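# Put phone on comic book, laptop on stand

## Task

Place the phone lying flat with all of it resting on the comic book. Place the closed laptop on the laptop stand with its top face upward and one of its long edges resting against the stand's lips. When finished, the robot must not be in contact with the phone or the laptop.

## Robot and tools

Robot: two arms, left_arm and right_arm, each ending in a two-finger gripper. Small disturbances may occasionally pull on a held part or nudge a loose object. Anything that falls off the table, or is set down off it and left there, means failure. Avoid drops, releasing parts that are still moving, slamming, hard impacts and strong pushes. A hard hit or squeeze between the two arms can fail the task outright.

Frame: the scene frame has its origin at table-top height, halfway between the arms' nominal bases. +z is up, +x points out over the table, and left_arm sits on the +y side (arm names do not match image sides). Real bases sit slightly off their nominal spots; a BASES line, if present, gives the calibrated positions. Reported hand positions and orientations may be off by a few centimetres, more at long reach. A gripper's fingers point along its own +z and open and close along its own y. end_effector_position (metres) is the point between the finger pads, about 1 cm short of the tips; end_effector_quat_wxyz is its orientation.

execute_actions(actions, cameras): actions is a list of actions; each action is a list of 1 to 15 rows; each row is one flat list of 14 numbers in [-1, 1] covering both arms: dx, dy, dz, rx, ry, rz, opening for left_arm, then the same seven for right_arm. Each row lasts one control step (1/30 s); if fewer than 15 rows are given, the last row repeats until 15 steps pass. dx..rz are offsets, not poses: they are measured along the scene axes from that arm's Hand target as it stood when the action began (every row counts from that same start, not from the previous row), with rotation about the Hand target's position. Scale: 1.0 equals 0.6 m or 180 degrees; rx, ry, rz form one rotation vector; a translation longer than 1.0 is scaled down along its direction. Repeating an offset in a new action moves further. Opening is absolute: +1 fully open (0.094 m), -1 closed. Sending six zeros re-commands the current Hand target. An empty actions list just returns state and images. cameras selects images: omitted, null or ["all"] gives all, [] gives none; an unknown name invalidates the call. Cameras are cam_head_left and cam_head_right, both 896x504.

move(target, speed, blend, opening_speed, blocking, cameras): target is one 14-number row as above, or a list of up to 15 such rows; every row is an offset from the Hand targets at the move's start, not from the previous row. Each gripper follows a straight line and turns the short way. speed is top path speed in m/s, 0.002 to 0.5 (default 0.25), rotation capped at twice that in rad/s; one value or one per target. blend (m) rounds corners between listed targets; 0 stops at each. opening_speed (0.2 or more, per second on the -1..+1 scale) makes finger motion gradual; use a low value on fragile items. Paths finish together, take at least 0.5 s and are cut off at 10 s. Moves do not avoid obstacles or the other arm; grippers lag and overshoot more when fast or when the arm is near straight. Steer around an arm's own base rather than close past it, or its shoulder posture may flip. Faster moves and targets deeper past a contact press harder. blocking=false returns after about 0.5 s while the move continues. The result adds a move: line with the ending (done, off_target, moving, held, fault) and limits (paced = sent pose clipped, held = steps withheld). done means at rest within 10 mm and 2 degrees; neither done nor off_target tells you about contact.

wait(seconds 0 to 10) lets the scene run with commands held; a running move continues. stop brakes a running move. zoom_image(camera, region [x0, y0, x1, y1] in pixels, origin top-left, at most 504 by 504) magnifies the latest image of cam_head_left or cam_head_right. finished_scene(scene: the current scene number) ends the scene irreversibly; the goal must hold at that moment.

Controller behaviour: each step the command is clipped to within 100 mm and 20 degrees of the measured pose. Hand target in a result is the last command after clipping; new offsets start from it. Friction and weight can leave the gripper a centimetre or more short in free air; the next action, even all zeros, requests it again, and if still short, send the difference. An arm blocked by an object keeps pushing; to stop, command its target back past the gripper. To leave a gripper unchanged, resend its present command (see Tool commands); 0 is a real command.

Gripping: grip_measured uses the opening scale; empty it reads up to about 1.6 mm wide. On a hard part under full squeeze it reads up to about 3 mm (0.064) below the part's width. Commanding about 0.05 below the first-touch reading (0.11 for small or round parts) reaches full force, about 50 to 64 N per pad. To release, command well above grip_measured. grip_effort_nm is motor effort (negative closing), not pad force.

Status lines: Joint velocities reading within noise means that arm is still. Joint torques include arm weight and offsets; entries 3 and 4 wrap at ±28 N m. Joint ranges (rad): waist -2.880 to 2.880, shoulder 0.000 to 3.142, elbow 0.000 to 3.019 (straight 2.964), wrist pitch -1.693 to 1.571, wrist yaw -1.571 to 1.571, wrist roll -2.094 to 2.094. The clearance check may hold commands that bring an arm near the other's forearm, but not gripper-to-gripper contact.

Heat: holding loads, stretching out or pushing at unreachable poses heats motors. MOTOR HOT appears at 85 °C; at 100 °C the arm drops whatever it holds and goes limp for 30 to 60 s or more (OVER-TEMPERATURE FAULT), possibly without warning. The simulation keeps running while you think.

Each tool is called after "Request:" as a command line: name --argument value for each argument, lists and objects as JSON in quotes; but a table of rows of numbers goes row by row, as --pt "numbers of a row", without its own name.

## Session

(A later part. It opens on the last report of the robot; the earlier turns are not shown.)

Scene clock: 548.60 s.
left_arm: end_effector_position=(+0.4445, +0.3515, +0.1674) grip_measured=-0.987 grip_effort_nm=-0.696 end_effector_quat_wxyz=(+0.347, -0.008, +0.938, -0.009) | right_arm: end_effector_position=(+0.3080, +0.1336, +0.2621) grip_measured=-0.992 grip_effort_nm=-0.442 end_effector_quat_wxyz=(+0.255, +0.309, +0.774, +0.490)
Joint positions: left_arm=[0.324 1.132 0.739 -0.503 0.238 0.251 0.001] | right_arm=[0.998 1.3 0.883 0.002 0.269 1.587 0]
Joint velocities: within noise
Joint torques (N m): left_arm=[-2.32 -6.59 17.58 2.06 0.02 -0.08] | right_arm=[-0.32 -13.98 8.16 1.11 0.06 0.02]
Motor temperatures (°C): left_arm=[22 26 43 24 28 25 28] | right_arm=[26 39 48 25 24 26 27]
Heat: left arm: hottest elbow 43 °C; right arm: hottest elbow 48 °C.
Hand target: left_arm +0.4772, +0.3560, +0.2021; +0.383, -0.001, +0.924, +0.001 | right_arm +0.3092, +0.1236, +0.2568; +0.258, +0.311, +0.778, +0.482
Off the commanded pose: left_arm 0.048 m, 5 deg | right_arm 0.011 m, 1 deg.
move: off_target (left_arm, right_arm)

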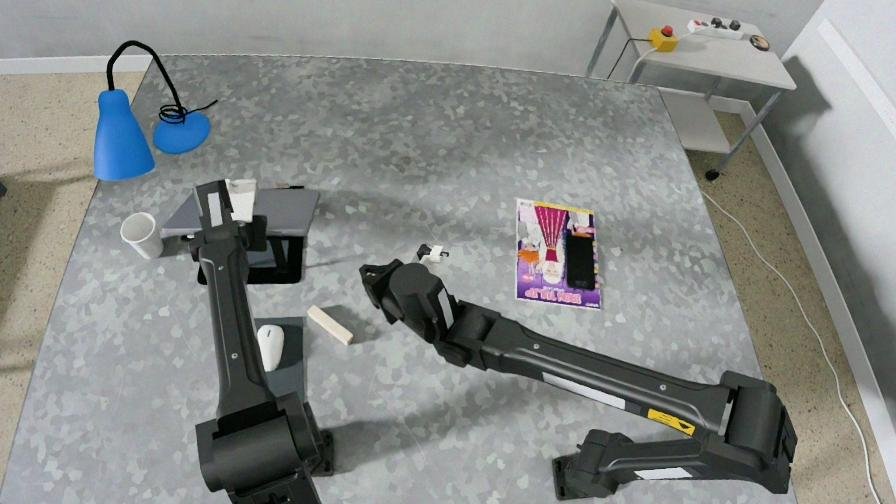

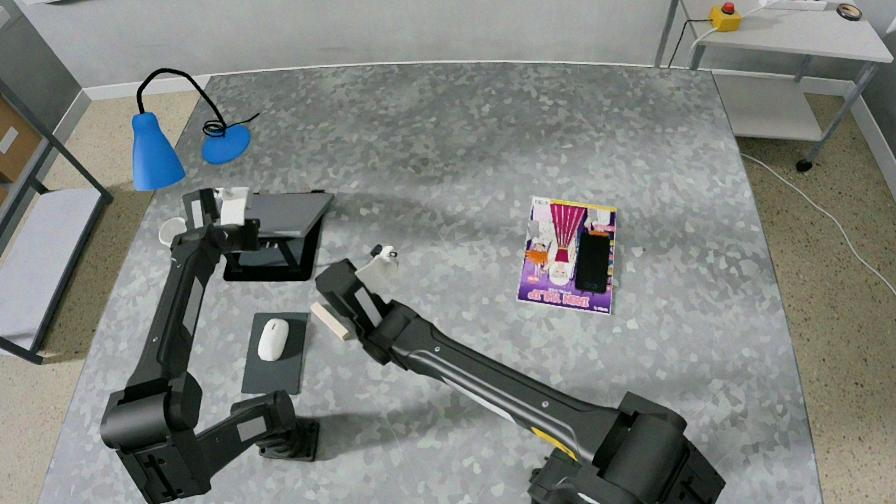

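Request:
move --target '[0.035,0,0,0,0,0,-1,0,0,0,0,0,0,-1]' --speed 0.03 --cameras '[]'

Request:
move --target '[0.025,0,0,0,0,0,-1,0,0,0,0,0,0,-1]' --speed 0.03

Request:
zoom_image --camera "cam_head_left" --region '[100, 120, 400, 320]'

Request:
zoom_image --camera "cam_head_right" --region '[120, 150, 370, 310]'

Scene clock: 553.03 s.
left_arm: end_effector_position=(+0.4673, +0.3524, +0.1677) grip_measured=-0.987 grip_effort_nm=-0.696 end_effector_quat_wxyz=(+0.348, -0.007, +0.938, -0.008) | right_arm: end_effector_position=(+0.3080, +0.1336, +0.2621) grip_measured=-0.992 grip_effort_nm=-0.442 end_effector_quat_wxyz=(+0.255, +0.309, +0.774, +0.490)
Joint positions: left_arm=[0.304 1.195 0.786 -0.481 0.224 0.237 0.001] | right_arm=[0.998 1.3 0.883 0.002 0.269 1.587 0]
Joint velocities: within noise
Joint torques (N m): left_arm=[-2.49 -8.47 17.13 2.19 -0.02 -0.11] | right_arm=[-0.26 -13.92 8.16 1.13 0.06 0.02]
Motor temperatures (°C): left_arm=[22 26 43 24 28 25 28] | right_arm=[26 39 48 25 24 26 27]
Heat: left arm: hottest elbow 43 °C; right arm: hottest elbow 48 °C.
Hand target: left_arm +0.4981, +0.3561, +0.2019; +0.382, -0.001, +0.924, +0.001 | right_arm +0.3092, +0.1236, +0.2568; +0.258, +0.311, +0.778, +0.482
Off the commanded pose: left_arm 0.046 m, 4 deg | right_arm 0.011 m, 1 deg.
move: off_target (left_arm, right_arm)
No camera images: "cameras" was empty.

Scene clock: 554.07 s.
left_arm: end_effector_position=(+0.4819, +0.3528, +0.1676) grip_measured=-0.987 grip_effort_nm=-0.691 end_effector_quat_wxyz=(+0.347, -0.007, +0.938, -0.008) | right_arm: end_effector_position=(+0.3080, +0.1336, +0.2621) grip_measured=-0.992 grip_effort_nm=-0.442 end_effector_quat_wxyz=(+0.255, +0.309, +0.774, +0.490)
Joint positions: left_arm=[0.291 1.236 0.818 -0.472 0.216 0.228 0.001] | right_arm=[0.998 1.3 0.883 0.002 0.269 1.587 0]
Joint velocities: within noise
Joint torques (N m): left_arm=[-2.49 -8.82 17.05 1.91 0.04 -0.05] | right_arm=[-0.26 -13.98 8.16 1.11 0.05 0.02]
Motor temperatures (°C): left_arm=[22 26 44 24 28 25 28] | right_arm=[26 39 48 25 24 26 27]
Heat: left arm: hottest elbow 44 °C; right arm: hottest elbow 48 °C.
Hand target: left_arm +0.5131, +0.3561, +0.2020; +0.382, -0.001, +0.924, +0.001 | right_arm +0.3092, +0.1236, +0.2568; +0.258, +0.311, +0.778, +0.482
Off the commanded pose: left_arm 0.046 m, 4 deg | right_arm 0.011 m, 1 deg.
move: off_target (left_arm, right_arm)

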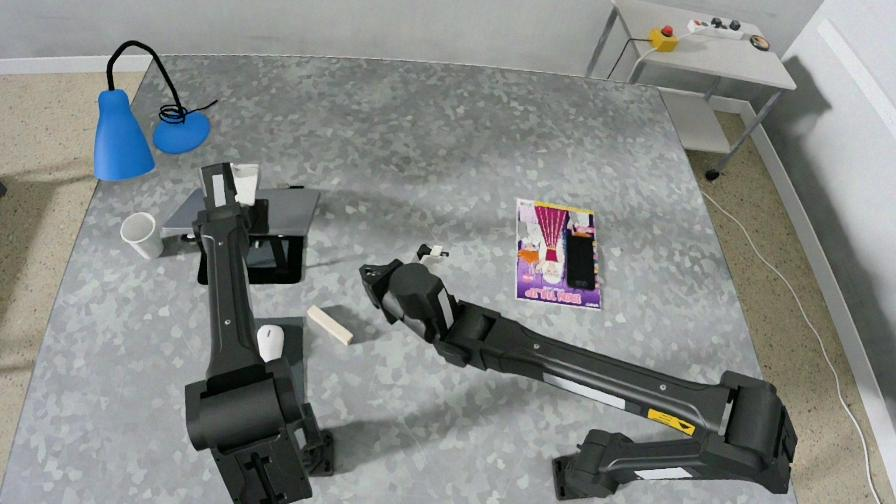

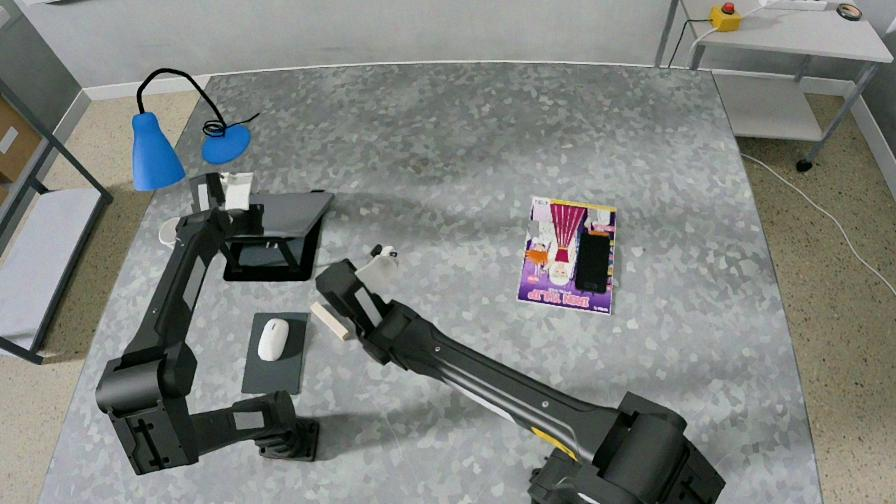

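Scaled by 1.680.

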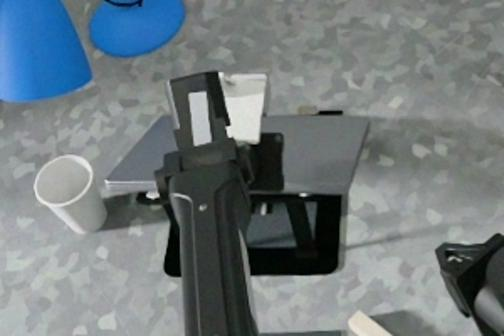

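Scaled by 2.016.

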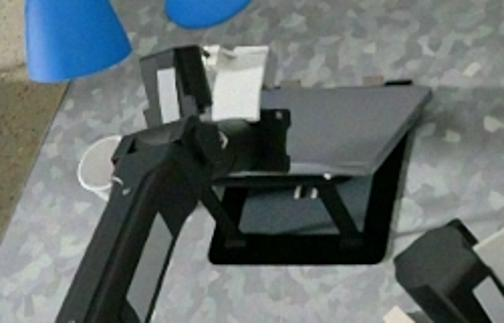

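Request:
move --pt "-0.2 0 0.03 0 0 0 -1 0 0 0 0 0 0 -1" --pt "-0.2 0 -0.035 0 0 0 -1 0 0 0 0 0 0 -1" --speed 0.1 --cameras '[]'

Request:
move --target '[0.08,0,0,0,0,0,-1,0,0,0,0,0,0,-1]' --speed 0.04

Request:
zoom_image --camera "cam_head_left" --region '[100, 120, 400, 320]'

Request:
zoom_image --camera "cam_head_right" --region '[120, 150, 370, 310]'

Scene clock: 559.97 s.
left_arm: end_effector_position=(+0.3932, +0.3506, +0.1856) grip_measured=-0.987 grip_effort_nm=-0.696 end_effector_quat_wxyz=(+0.381, +0.001, +0.925, -0.003) | right_arm: end_effector_position=(+0.3080, +0.1336, +0.2621) grip_measured=-0.992 grip_effort_nm=-0.437 end_effector_quat_wxyz=(+0.255, +0.309, +0.774, +0.490)
Joint positions: left_arm=[0.397 0.931 0.632 -0.539 0.301 0.311 0.001] | right_arm=[0.998 1.3 0.883 0.002 0.269 1.587 0]
Joint velocities: within noise
Joint torques (N m): left_arm=[-0.38 -5.48 10.18 2.06 0.25 0.09] | right_arm=[-0.26 -13.98 8.13 1.11 0.06 0.02]
Motor temperatures (°C): left_arm=[22 26 44 24 28 25 28] | right_arm=[26 39 47 25 24 26 27]
Heat: left arm: hottest elbow 44 °C; right arm: hottest elbow 47 °C.
Hand target: left_arm +0.3932, +0.3560, +0.1810; +0.382, -0.001, +0.924, +0.001 | right_arm +0.3092, +0.1236, +0.2568; +0.258, +0.311, +0.778, +0.482
Off the commanded pose: left_arm 0.007 m, 0 deg | right_arm 0.011 m, 1 deg.
move: off_target (right_arm)
No camera images: "cameras" was empty.

Scene clock: 561.63 s.
left_arm: end_effector_position=(+0.4115, +0.3502, +0.1471) grip_measured=-0.987 grip_effort_nm=-0.696 end_effector_quat_wxyz=(+0.349, -0.008, +0.937, -0.010) | right_arm: end_effector_position=(+0.3080, +0.1336, +0.2621) grip_measured=-0.992 grip_effort_nm=-0.442 end_effector_quat_wxyz=(+0.255, +0.309, +0.774, +0.490)
Joint positions: left_arm=[0.361 1.062 0.632 -0.471 0.264 0.281 0.001] | right_arm=[0.998 1.3 0.883 0.002 0.269 1.587 0]
Joint velocities: within noise
Joint torques (N m): left_arm=[-2.78 -6.48 16.9 1.91 0.06 -0.11] | right_arm=[-0.32 -13.92 8.18 1.1 0.05 0.02]
Motor temperatures (°C): left_arm=[22 26 44 24 28 25 28] | right_arm=[26 39 47 25 24 26 27]
Heat: left arm: hottest elbow 44 °C; right arm: hottest elbow 47 °C.
Hand target: left_arm +0.4412, +0.3561, +0.1811; +0.383, -0.001, +0.924, +0.001 | right_arm +0.3092, +0.1236, +0.2568; +0.258, +0.311, +0.778, +0.482
Off the commanded pose: left_arm 0.045 m, 4 deg | right_arm 0.011 m, 1 deg.
move: off_target (left_arm, right_arm)

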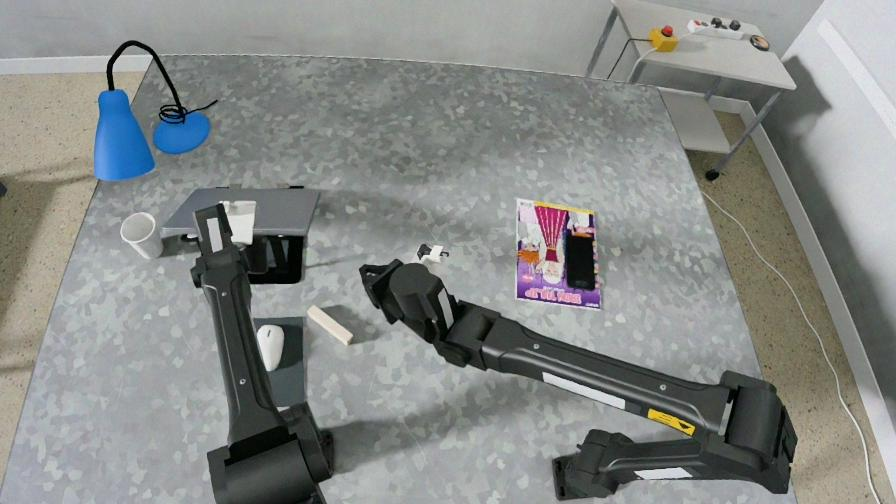

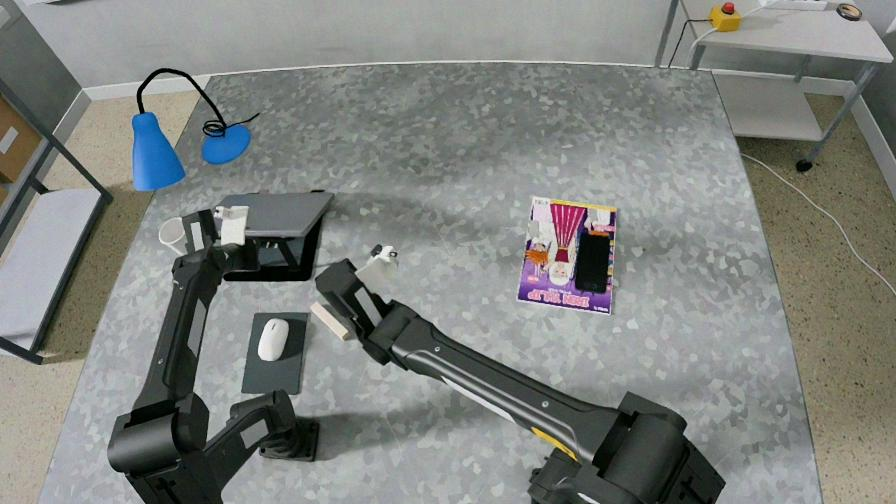

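Scaled by 1.680.

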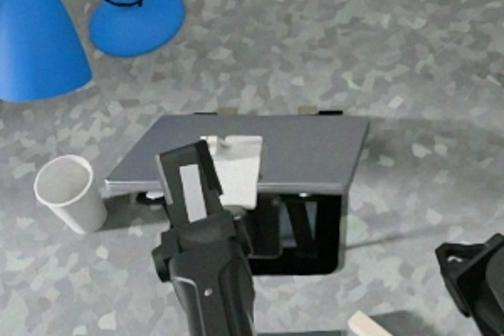

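Scaled by 2.016.

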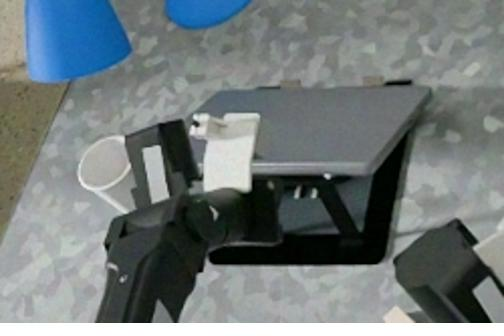

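Request:
move --target '[0.03,0,0,0,0,0,-1,0,0,0,0,0,0,-1]' --speed 0.03 --cameras '[]'

Request:
move --target '[0.025,0,0,0,0,0,-1,0,0,0,0,0,0,-1]' --speed 0.03

Request:
zoom_image --camera "cam_head_left" --region '[100, 120, 400, 320]'

Request:
zoom_image --camera "cam_head_right" --region '[120, 150, 370, 310]'

Scene clock: 566.97 s.
left_arm: end_effector_position=(+0.4211, +0.3494, +0.1403) grip_measured=-0.987 grip_effort_nm=-0.696 end_effector_quat_wxyz=(+0.339, -0.010, +0.941, -0.012) | right_arm: end_effector_position=(+0.3080, +0.1336, +0.2621) grip_measured=-0.992 grip_effort_nm=-0.442 end_effector_quat_wxyz=(+0.255, +0.309, +0.774, +0.490)
Joint positions: left_arm=[0.344 1.108 0.652 -0.463 0.249 0.266 0.001] | right_arm=[0.998 1.3 0.883 0.002 0.269 1.587 0]
Joint velocities: within noise
Joint torques (N m): left_arm=[-2.32 -6.95 18.04 2.52 0.04 -0.15] | right_arm=[-0.32 -13.98 8.16 1.11 0.05 0.01]
Motor temperatures (°C): left_arm=[22 26 44 24 28 25 28] | right_arm=[26 39 46 25 24 26 27]
Heat: left arm: hottest elbow 44 °C; right arm: hottest elbow 46 °C.
Hand target: left_arm +0.4591, +0.3561, +0.1811; +0.383, -0.001, +0.924, +0.001 | right_arm +0.3092, +0.1236, +0.2568; +0.258, +0.311, +0.778, +0.482
Off the commanded pose: left_arm 0.056 m, 6 deg | right_arm 0.011 m, 1 deg.
move: off_target (left_arm, right_arm)
No camera images: "cameras" was empty.

Scene clock: 568.03 s.
left_arm: end_effector_position=(+0.4245, +0.3484, +0.1313) grip_measured=-0.987 grip_effort_nm=-0.696 end_effector_quat_wxyz=(+0.326, -0.015, +0.945, -0.014) | right_arm: end_effector_position=(+0.3080, +0.1336, +0.2621) grip_measured=-0.992 grip_effort_nm=-0.442 end_effector_quat_wxyz=(+0.255, +0.309, +0.774, +0.490)
Joint positions: left_arm=[0.334 1.14 0.659 -0.463 0.237 0.253 0.001] | right_arm=[0.998 1.3 0.883 0.002 0.269 1.587 0]
Joint velocities: within noise
Joint torques (N m): left_arm=[-3.6 -7.71 19.4 2.62 0.13 -0.04] | right_arm=[-0.26 -13.98 8.14 1.09 0.05 0.02]
Motor temperatures (°C): left_arm=[22 26 45 24 28 25 28] | right_arm=[26 39 46 25 24 26 27]
Heat: left arm: hottest elbow 45 °C; right arm: hottest elbow 46 °C.
Hand target: left_arm +0.4742, +0.3560, +0.1809; +0.382, -0.001, +0.924, +0.001 | right_arm +0.3092, +0.1236, +0.2568; +0.258, +0.311, +0.778, +0.482
Off the commanded pose: left_arm 0.071 m, 7 deg | right_arm 0.011 m, 1 deg.
move: off_target (left_arm, right_arm)

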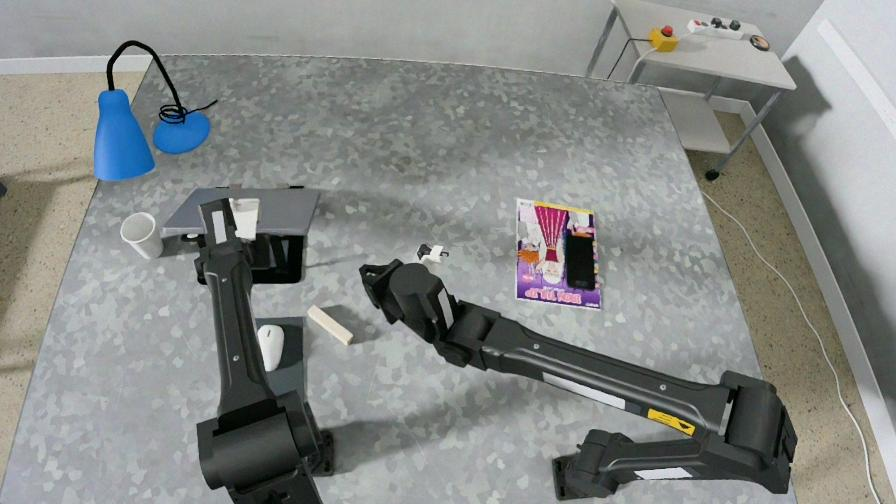

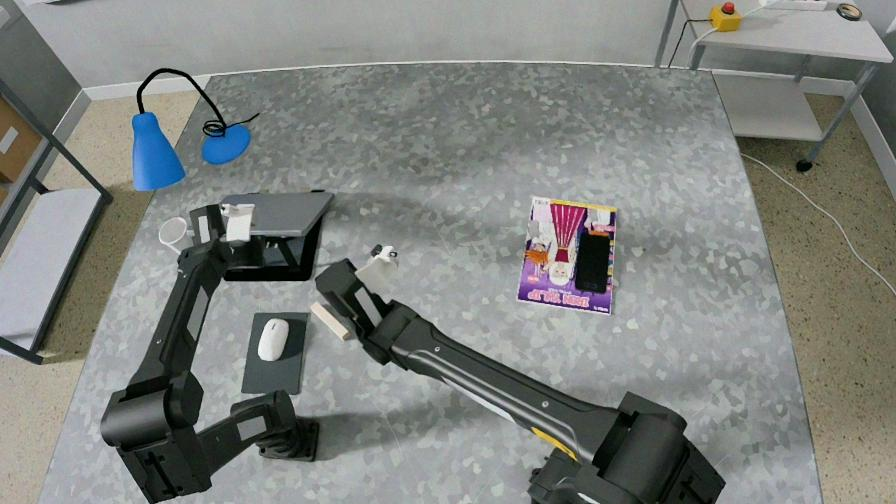

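Scaled by 1.680.

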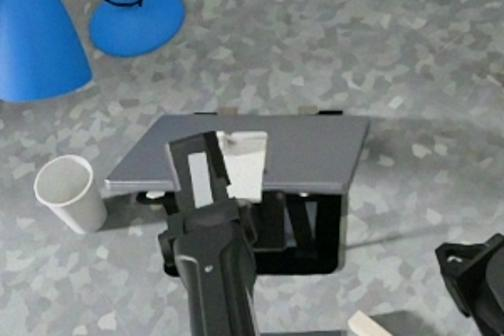

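Scaled by 2.016.

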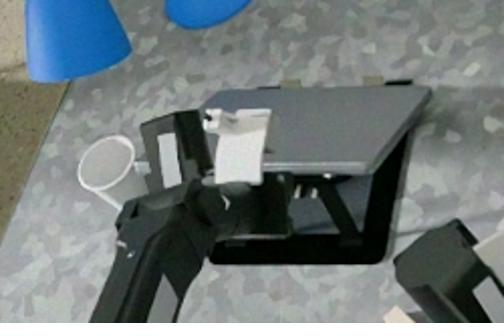

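Request:
move --pt "-0.13 0 0.035 0 0 0 -1 0 0 0 0 0 0 -1" --pt "-0.03 0 0.016 0 0 0 -1 0 0 0 0 0 0 -1" --speed 0.06 --cameras '[]'

Request:
move --target '[0.03,0,0,0,0,0,-1,0,0,0,0,0,0,-1]' --speed 0.03 --cameras '[]'

Request:
move --target '[0.03,0,0,0,0,0,-1,0,0,0,0,0,0,-1]' --speed 0.03

Request:
zoom_image --camera "cam_head_left" --region '[100, 120, 400, 320]'

Request:
zoom_image --camera "cam_head_right" --region '[120, 150, 370, 310]'

Scene clock: 575.93 s.
left_arm: end_effector_position=(+0.4260, +0.3508, +0.1572) grip_measured=-0.987 grip_effort_nm=-0.696 end_effector_quat_wxyz=(+0.349, -0.008, +0.937, -0.009) | right_arm: end_effector_position=(+0.3080, +0.1336, +0.2621) grip_measured=-0.992 grip_effort_nm=-0.442 end_effector_quat_wxyz=(+0.255, +0.309, +0.774, +0.490)
Joint positions: left_arm=[0.344 1.091 0.679 -0.484 0.253 0.268 0.001] | right_arm=[0.998 1.3 0.883 0.002 0.269 1.587 0]
Joint velocities: within noise
Joint torques (N m): left_arm=[-1.9 -7 17.17 1.83 -0.01 -0.06] | right_arm=[-0.32 -13.98 8.14 1.11 0.06 0.02]
Motor temperatures (°C): left_arm=[22 26 45 24 28 25 28] | right_arm=[26 38 46 25 24 26 27]
Heat: left arm: hottest elbow 45 °C; right arm: hottest elbow 46 °C.
Hand target: left_arm +0.4561, +0.3560, +0.1905; +0.382, -0.001, +0.924, +0.001 | right_arm +0.3092, +0.1236, +0.2568; +0.258, +0.311, +0.778, +0.482
Off the commanded pose: left_arm 0.045 m, 4 deg | right_arm 0.011 m, 1 deg.
move: off_target (left_arm, right_arm)
No camera images: "cameras" was empty.

Scene clock: 577.03 s.
left_arm: end_effector_position=(+0.4407, +0.3513, +0.1568) grip_measured=-0.987 grip_effort_nm=-0.696 end_effector_quat_wxyz=(+0.347, -0.008, +0.938, -0.009) | right_arm: end_effector_position=(+0.3080, +0.1336, +0.2621) grip_measured=-0.992 grip_effort_nm=-0.442 end_effector_quat_wxyz=(+0.255, +0.309, +0.774, +0.490)
Joint positions: left_arm=[0.328 1.135 0.71 -0.471 0.24 0.254 0.001] | right_arm=[0.998 1.3 0.883 0.002 0.269 1.587 0]
Joint velocities: within noise
Joint torques (N m): left_arm=[-2.73 -7.06 17.46 2.3 -0.01 -0.08] | right_arm=[-0.26 -13.92 8.14 1.11 0.06 0.02]
Motor temperatures (°C): left_arm=[22 26 45 24 28 25 28] | right_arm=[26 38 46 25 24 26 27]
Heat: left arm: hottest elbow 45 °C; right arm: hottest elbow 46 °C.
Hand target: left_arm +0.4741, +0.3561, +0.1907; +0.383, -0.001, +0.924, +0.001 | right_arm +0.3092, +0.1236, +0.2568; +0.258, +0.311, +0.778, +0.482
Off the commanded pose: left_arm 0.048 m, 5 deg | right_arm 0.011 m, 1 deg.
move: off_target (left_arm, right_arm)
No camera images: "cameras" was empty.

Scene clock: 578.30 s.
left_arm: end_effector_position=(+0.4608, +0.3522, +0.1586) grip_measured=-0.987 grip_effort_nm=-0.696 end_effector_quat_wxyz=(+0.349, -0.007, +0.937, -0.008) | right_arm: end_effector_position=(+0.3080, +0.1336, +0.2621) grip_measured=-0.992 grip_effort_nm=-0.442 end_effector_quat_wxyz=(+0.255, +0.309, +0.774, +0.490)
Joint positions: left_arm=[0.309 1.188 0.753 -0.453 0.228 0.241 0.001] | right_arm=[0.998 1.3 0.883 0.002 0.269 1.587 0]
Joint velocities: within noise
Joint torques (N m): left_arm=[-2.84 -7.53 16.96 2.17 -0.01 -0.06] | right_arm=[-0.21 -13.98 8.14 1.13 0.05 0.02]
Motor temperatures (°C): left_arm=[22 26 45 24 28 25 28] | right_arm=[26 38 46 25 24 26 27]
Heat: left arm: hottest elbow 45 °C; right arm: hottest elbow 46 °C.
Hand target: left_arm +0.4922, +0.3561, +0.1906; +0.383, -0.001, +0.924, +0.001 | right_arm +0.3092, +0.1236, +0.2568; +0.258, +0.311, +0.778, +0.482
Off the commanded pose: left_arm 0.045 m, 4 deg | right_arm 0.011 m, 1 deg.
move: off_target (left_arm, right_arm)

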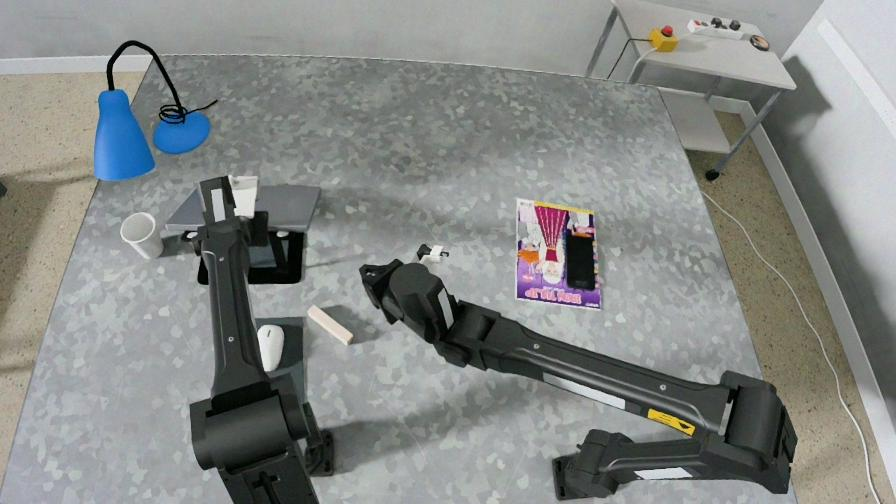

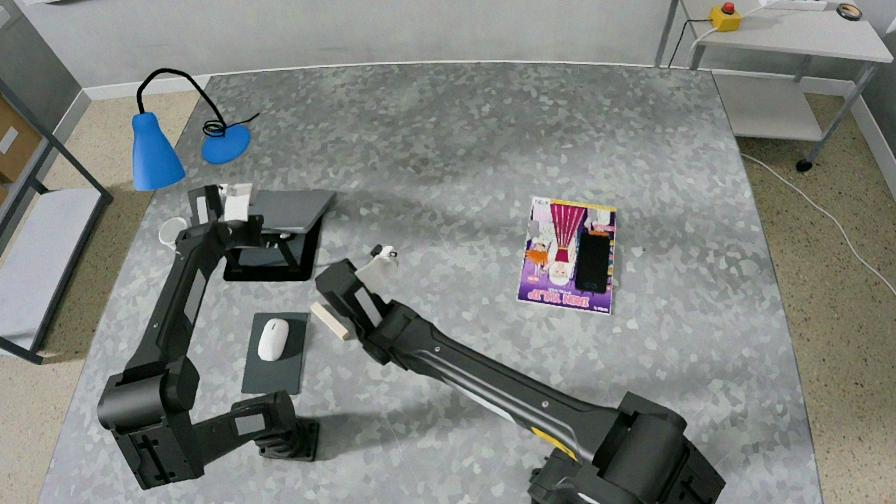

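Scaled by 1.680.

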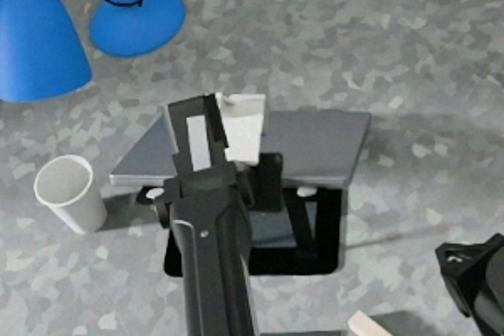

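Scaled by 2.016.

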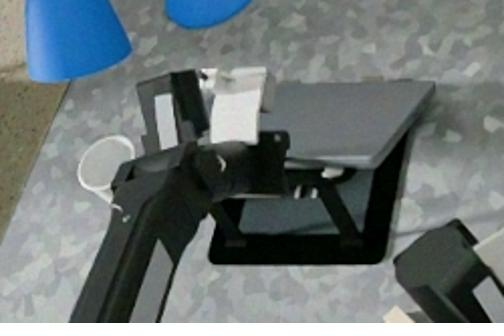

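Request:
move --target '[0.02,0,0,0,0,0,-1,0,0,0,0,0,0,-1]' --speed 0.03

Request:
zoom_image --camera "cam_head_left" --region '[150, 150, 350, 290]'

Request:
zoom_image --camera "cam_head_right" --region '[150, 150, 350, 290]'

Scene clock: 582.07 s.
left_arm: end_effector_position=(+0.4737, +0.3525, +0.1577) grip_measured=-0.987 grip_effort_nm=-0.691 end_effector_quat_wxyz=(+0.349, -0.007, +0.937, -0.008) | right_arm: end_effector_position=(+0.3080, +0.1336, +0.2621) grip_measured=-0.992 grip_effort_nm=-0.447 end_effector_quat_wxyz=(+0.255, +0.309, +0.774, +0.490)
Joint positions: left_arm=[0.298 1.226 0.78 -0.442 0.221 0.233 0.001] | right_arm=[0.998 1.3 0.883 0.002 0.269 1.587 0]
Joint velocities: within noise
Joint torques (N m): left_arm=[-2.9 -9.23 16.96 2.04 0 -0.08] | right_arm=[-0.32 -13.98 8.14 1.09 0.05 0.02]
Motor temperatures (°C): left_arm=[22 26 46 24 28 25 28] | right_arm=[26 38 45 25 24 26 27]
Heat: left arm: hottest elbow 46 °C; right arm: hottest elbow 45 °C.
Hand target: left_arm +0.5042, +0.3560, +0.1906; +0.383, -0.001, +0.924, +0.001 | right_arm +0.3092, +0.1236, +0.2568; +0.258, +0.311, +0.778, +0.482
Off the commanded pose: left_arm 0.045 m, 4 deg | right_arm 0.011 m, 1 deg.
move: off_target (left_arm, right_arm)

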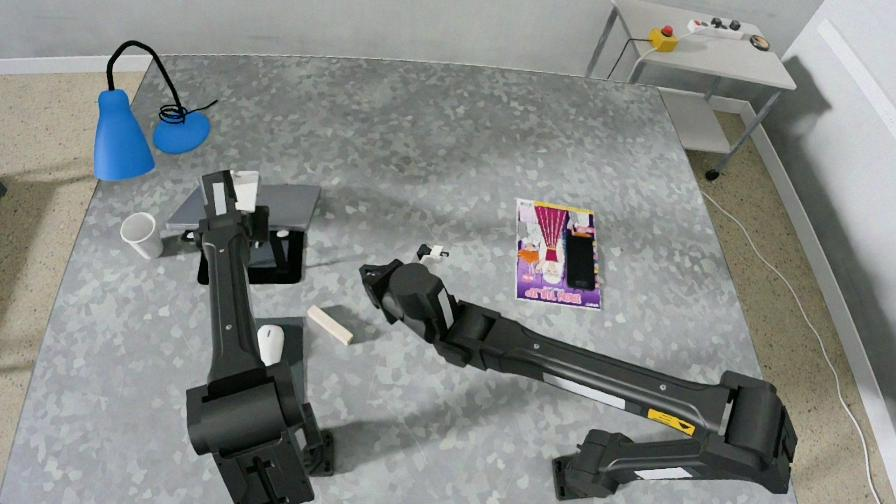

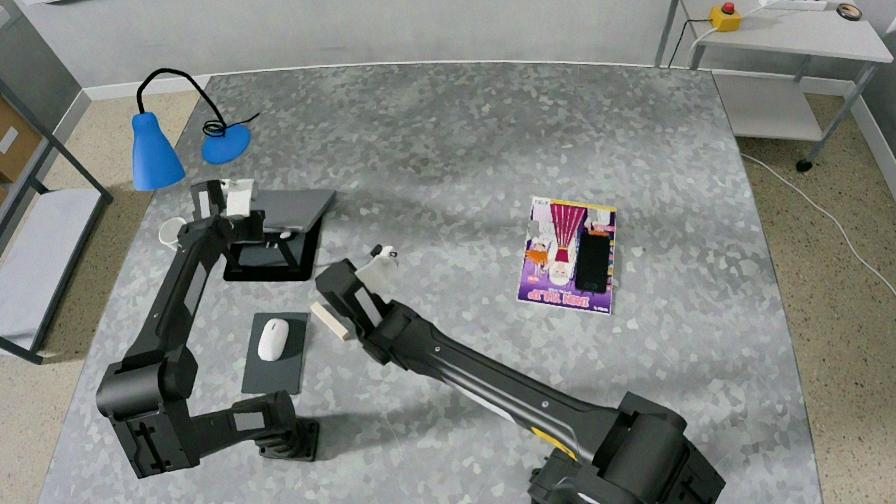

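Scaled by 2.520.

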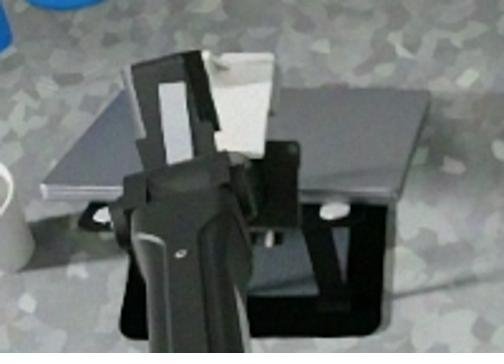

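Scaled by 2.520.

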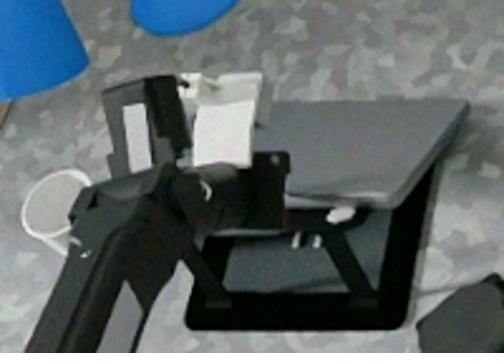

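Request:
move --pt "-0.05 0 0.05 0 0 0 -1 0 0 0 0 0 0 -1" --pt "-0.33 0.05 0.1 0 0 0 -1 0 0 0 0 0 0 -1" --speed 0.12

Request:
zoom_image --camera "cam_head_left" --region '[150, 150, 350, 290]'

Request:
zoom_image --camera "cam_head_right" --region '[150, 150, 350, 290]'

Scene clock: 587.70 s.
left_arm: end_effector_position=(+0.3107, +0.3847, +0.2525) grip_measured=-0.987 grip_effort_nm=-0.696 end_effector_quat_wxyz=(+0.384, +0.001, +0.923, -0.001) | right_arm: end_effector_position=(+0.3080, +0.1336, +0.2621) grip_measured=-0.992 grip_effort_nm=-0.437 end_effector_quat_wxyz=(+0.255, +0.309, +0.774, +0.490)
Joint positions: left_arm=[0.706 0.736 0.731 -0.927 0.498 0.571 0.001] | right_arm=[0.998 1.3 0.883 0.002 0.269 1.587 0]
Joint velocities: within noise
Joint torques (N m): left_arm=[0.15 -4.25 10.65 1.01 0.37 0.09] | right_arm=[-0.26 -13.98 8.13 1.11 0.05 0.02]
Motor temperatures (°C): left_arm=[22 26 47 24 28 25 28] | right_arm=[26 38 45 25 24 26 27]
Heat: left arm: hottest elbow 47 °C; right arm: hottest elbow 45 °C.
Hand target: left_arm +0.3062, +0.3860, +0.2506; +0.382, -0.001, +0.924, +0.001 | right_arm +0.3092, +0.1236, +0.2568; +0.258, +0.311, +0.778, +0.482
Off the commanded pose: left_arm 0.005 m, 0 deg | right_arm 0.011 m, 1 deg.
move: off_target (right_arm)

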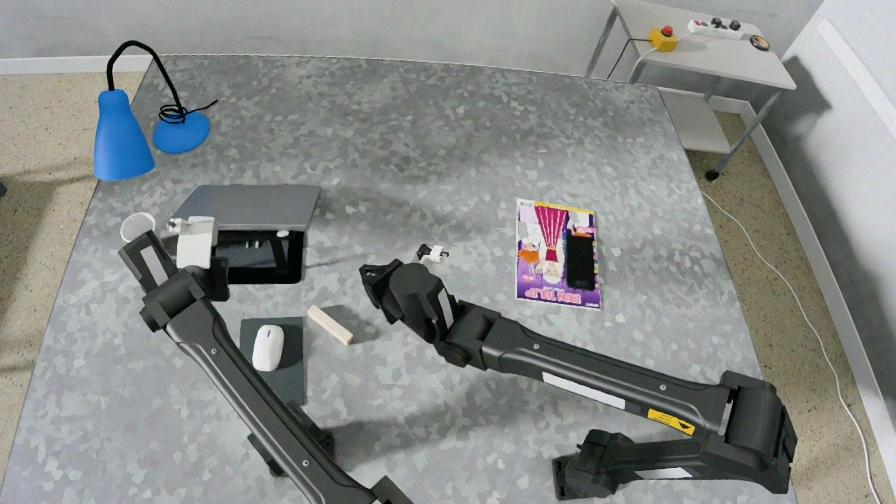

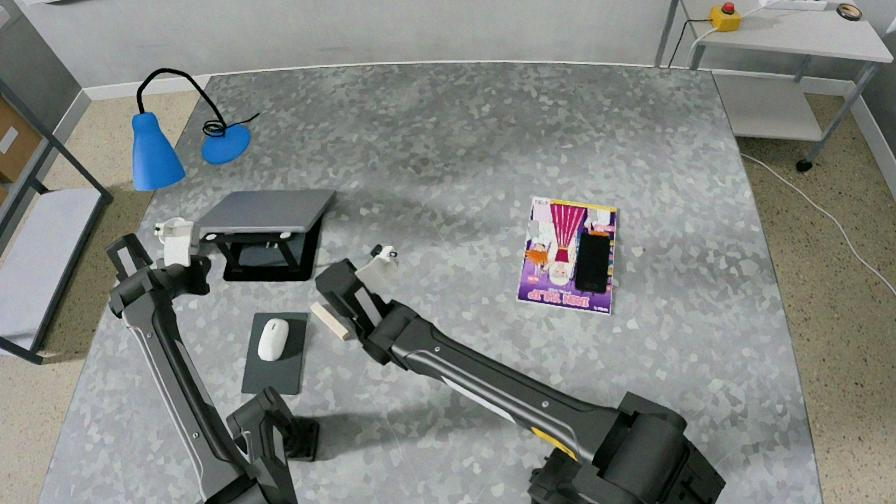

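Scaled by 2.520.

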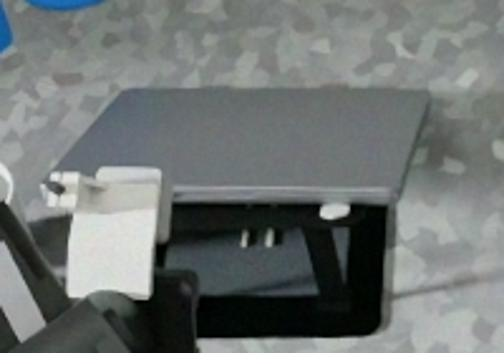

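Scaled by 2.520.

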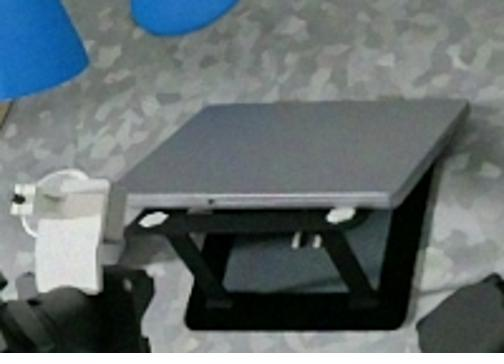

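Request:
zoom_image --camera "cam_head_left" --region '[185, 170, 335, 250]'

Request:
zoom_image --camera "cam_head_right" --region '[200, 170, 350, 250]'

Scaled by 3.360.

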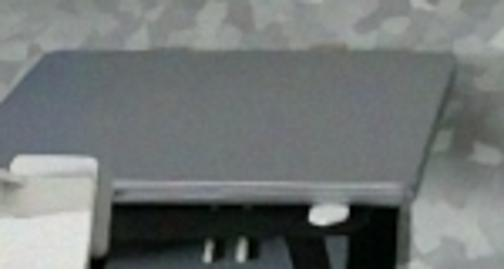

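Scaled by 3.360.

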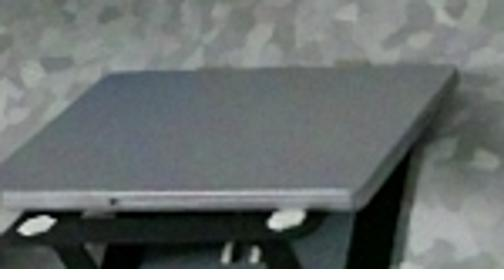

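Request:
move --target '[-0.15,0.0,0.08,0,0,0,-1,-0.1,-0.1,0.05,0,0,0,-1]' --speed 0.15

Request:
zoom_image --camera "cam_head_left" --region '[140, 160, 340, 300]'

Scene clock: 598.50 s.
left_arm: end_effector_position=(+0.2140, +0.3742, +0.2664) grip_measured=-0.987 grip_effort_nm=-0.691 end_effector_quat_wxyz=(+0.370, -0.009, +0.929, -0.026) | right_arm: end_effector_position=(+0.2569, +0.0650, +0.2952) grip_measured=-0.992 grip_effort_nm=-0.442 end_effector_quat_wxyz=(+0.264, +0.312, +0.772, +0.487)
Joint positions: left_arm=[1.106 0.614 0.763 -1.386 0.696 0.993 0.001] | right_arm=[1.028 1.02 0.763 -0.161 0.315 1.596 0]
Joint velocities: within noise
Joint torques (N m): left_arm=[-0.15 -0.85 17.4 0.53 0.56 0.08] | right_arm=[1.49 -9.05 8.69 1.16 0.2 0.15]
Motor temperatures (°C): left_arm=[22 25 46 24 28 25 28] | right_arm=[26 38 45 25 24 25 27]
Heat: left arm: hottest elbow 46 °C; right arm: hottest elbow 45 °C.
Hand target: left_arm +0.2162, +0.3860, +0.2986; +0.383, -0.001, +0.924, +0.001 | right_arm +0.2493, +0.0635, +0.2867; +0.258, +0.311, +0.778, +0.482
Off the commanded pose: left_arm 0.034 m, 4 deg | right_arm 0.012 m, 1 deg.
move: off_target (left_arm, right_arm)

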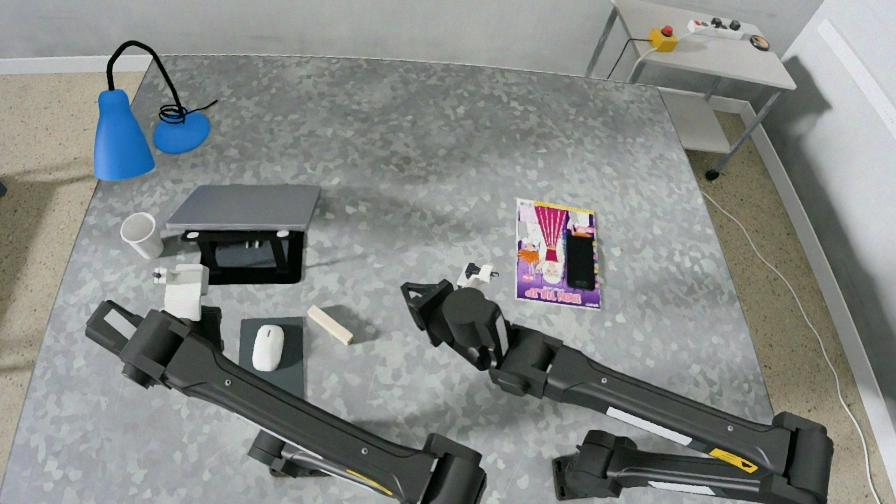

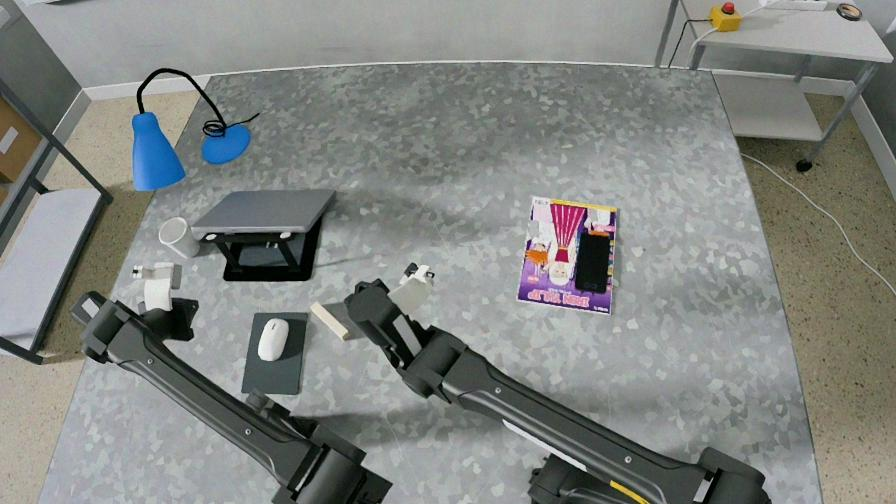

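Scaled by 2.520.

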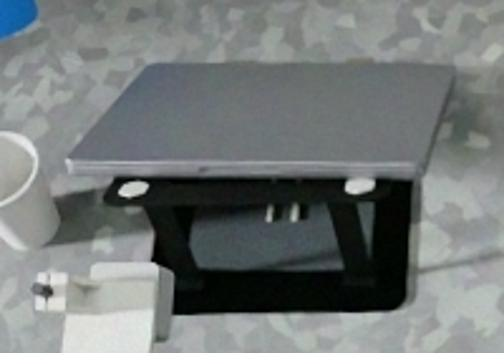

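Request:
move --pt "0.26 -0.147 -0.12 0 0 0 -1 0 0 0 0 0 0 -1" --pt "0.34 -0.155 -0.18 0 0 0 -1 0 0 0 0 0 0 -1" --speed 0.12

Request:
move --target '[0.06,0,0,0,0,0,-1,0,0,0,0,0,0,-1]' --speed 0.03

Request:
zoom_image --camera "cam_head_left" --region '[140, 160, 340, 300]'

Scene clock: 606.27 s.
left_arm: end_effector_position=(+0.4168, +0.2976, +0.1925) grip_measured=-0.987 grip_effort_nm=-0.696 end_effector_quat_wxyz=(+0.379, -0.002, +0.925, +0.003) | right_arm: end_effector_position=(+0.2568, +0.0651, +0.2952) grip_measured=-0.992 grip_effort_nm=-0.442 end_effector_quat_wxyz=(+0.264, +0.312, +0.772, +0.487)
Joint positions: left_arm=[0.172 0.939 0.653 -0.516 0.133 0.142 0.001] | right_arm=[1.028 1.02 0.763 -0.161 0.315 1.596 0]
Joint velocities: within noise
Joint torques (N m): left_arm=[-2.14 -5.48 10.39 2.36 -0.06 -0.06] | right_arm=[1.44 -9.11 8.66 1.13 0.2 0.15]
Motor temperatures (°C): left_arm=[22 25 46 24 28 25 28] | right_arm=[26 37 44 25 24 25 27]
Heat: left arm: hottest elbow 46 °C; right arm: hottest elbow 44 °C.
Hand target: left_arm +0.4201, +0.2930, +0.1905; +0.382, -0.001, +0.924, +0.001 | right_arm +0.2491, +0.0636, +0.2867; +0.258, +0.310, +0.778, +0.482
Off the commanded pose: left_arm 0.006 m, 1 deg | right_arm 0.011 m, 1 deg.
move: off_target (right_arm)

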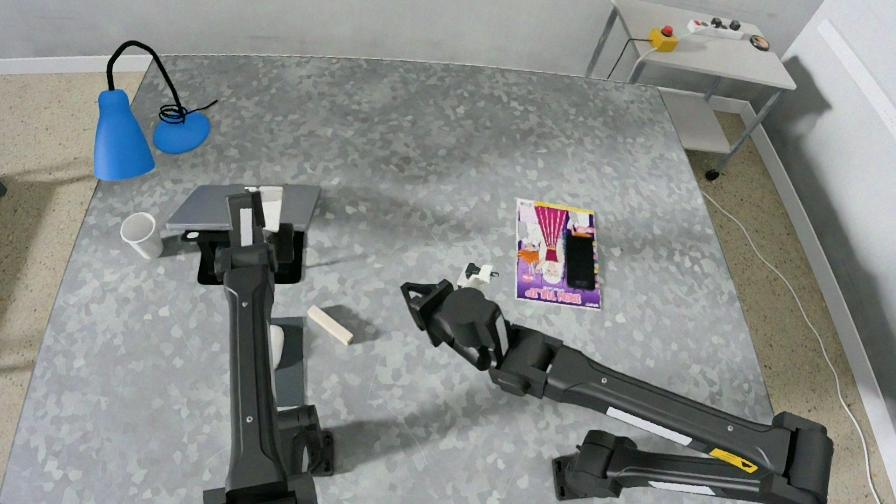

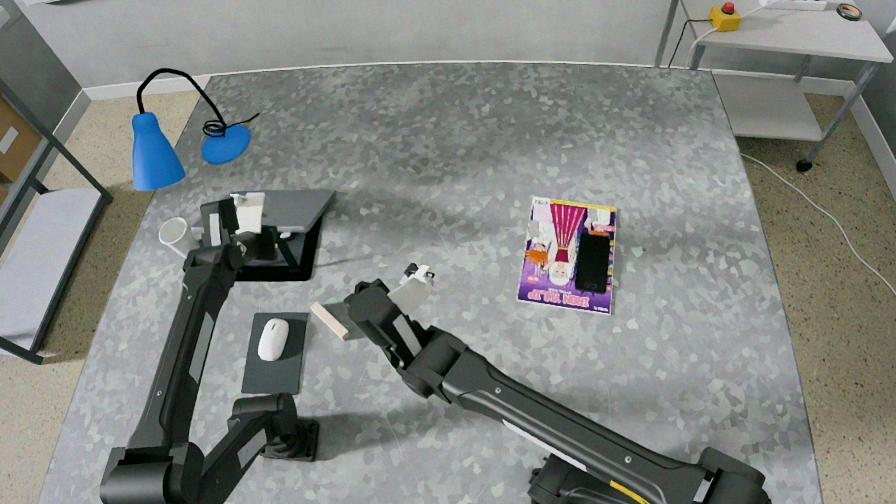

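Scene clock: 607.87 s.
left_arm: end_effector_position=(+0.4303, +0.2942, +0.1606) grip_measured=-0.987 grip_effort_nm=-0.691 end_effector_quat_wxyz=(+0.351, -0.005, +0.936, -0.002) | right_arm: end_effector_position=(+0.2568, +0.0651, +0.2952) grip_measured=-0.992 grip_effort_nm=-0.442 end_effector_quat_wxyz=(+0.264, +0.312, +0.772, +0.487)
Joint positions: left_arm=[0.151 1.044 0.653 -0.471 0.118 0.126 0.001] | right_arm=[1.028 1.02 0.763 -0.161 0.315 1.596 0]
Joint velocities: within noise
Joint torques (N m): left_arm=[-2.61 -7 16.09 1.89 -0.11 -0.11] | right_arm=[1.49 -9.05 8.66 1.13 0.2 0.15]
Motor temperatures (°C): left_arm=[22 25 46 24 28 25 28] | right_arm=[26 37 44 25 24 25 27]
Heat: left arm: hottest elbow 46 °C; right arm: hottest elbow 44 °C.
Hand target: left_arm +0.4561, +0.2931, +0.1906; +0.382, -0.001, +0.924, +0.001 | right_arm +0.2491, +0.0636, +0.2867; +0.258, +0.310, +0.778, +0.482
Off the commanded pose: left_arm 0.039 m, 4 deg | right_arm 0.011 m, 1 deg.
move: off_target (left_arm, right_arm)

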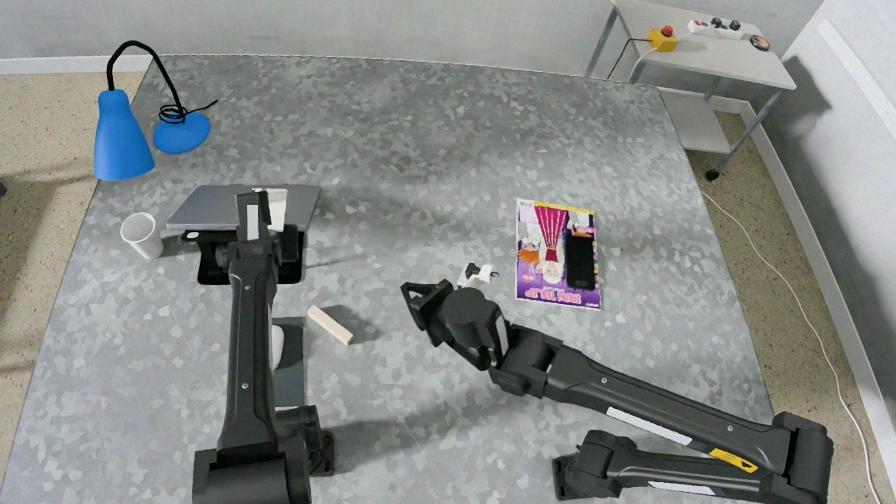

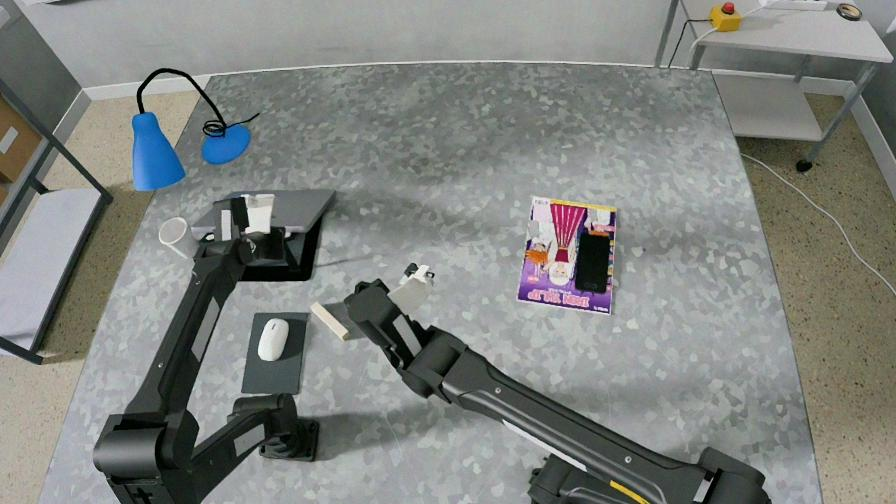

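Scaled by 2.520.

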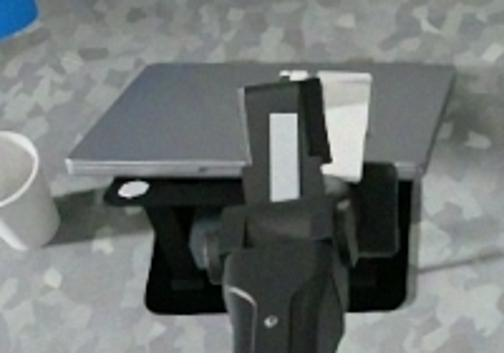

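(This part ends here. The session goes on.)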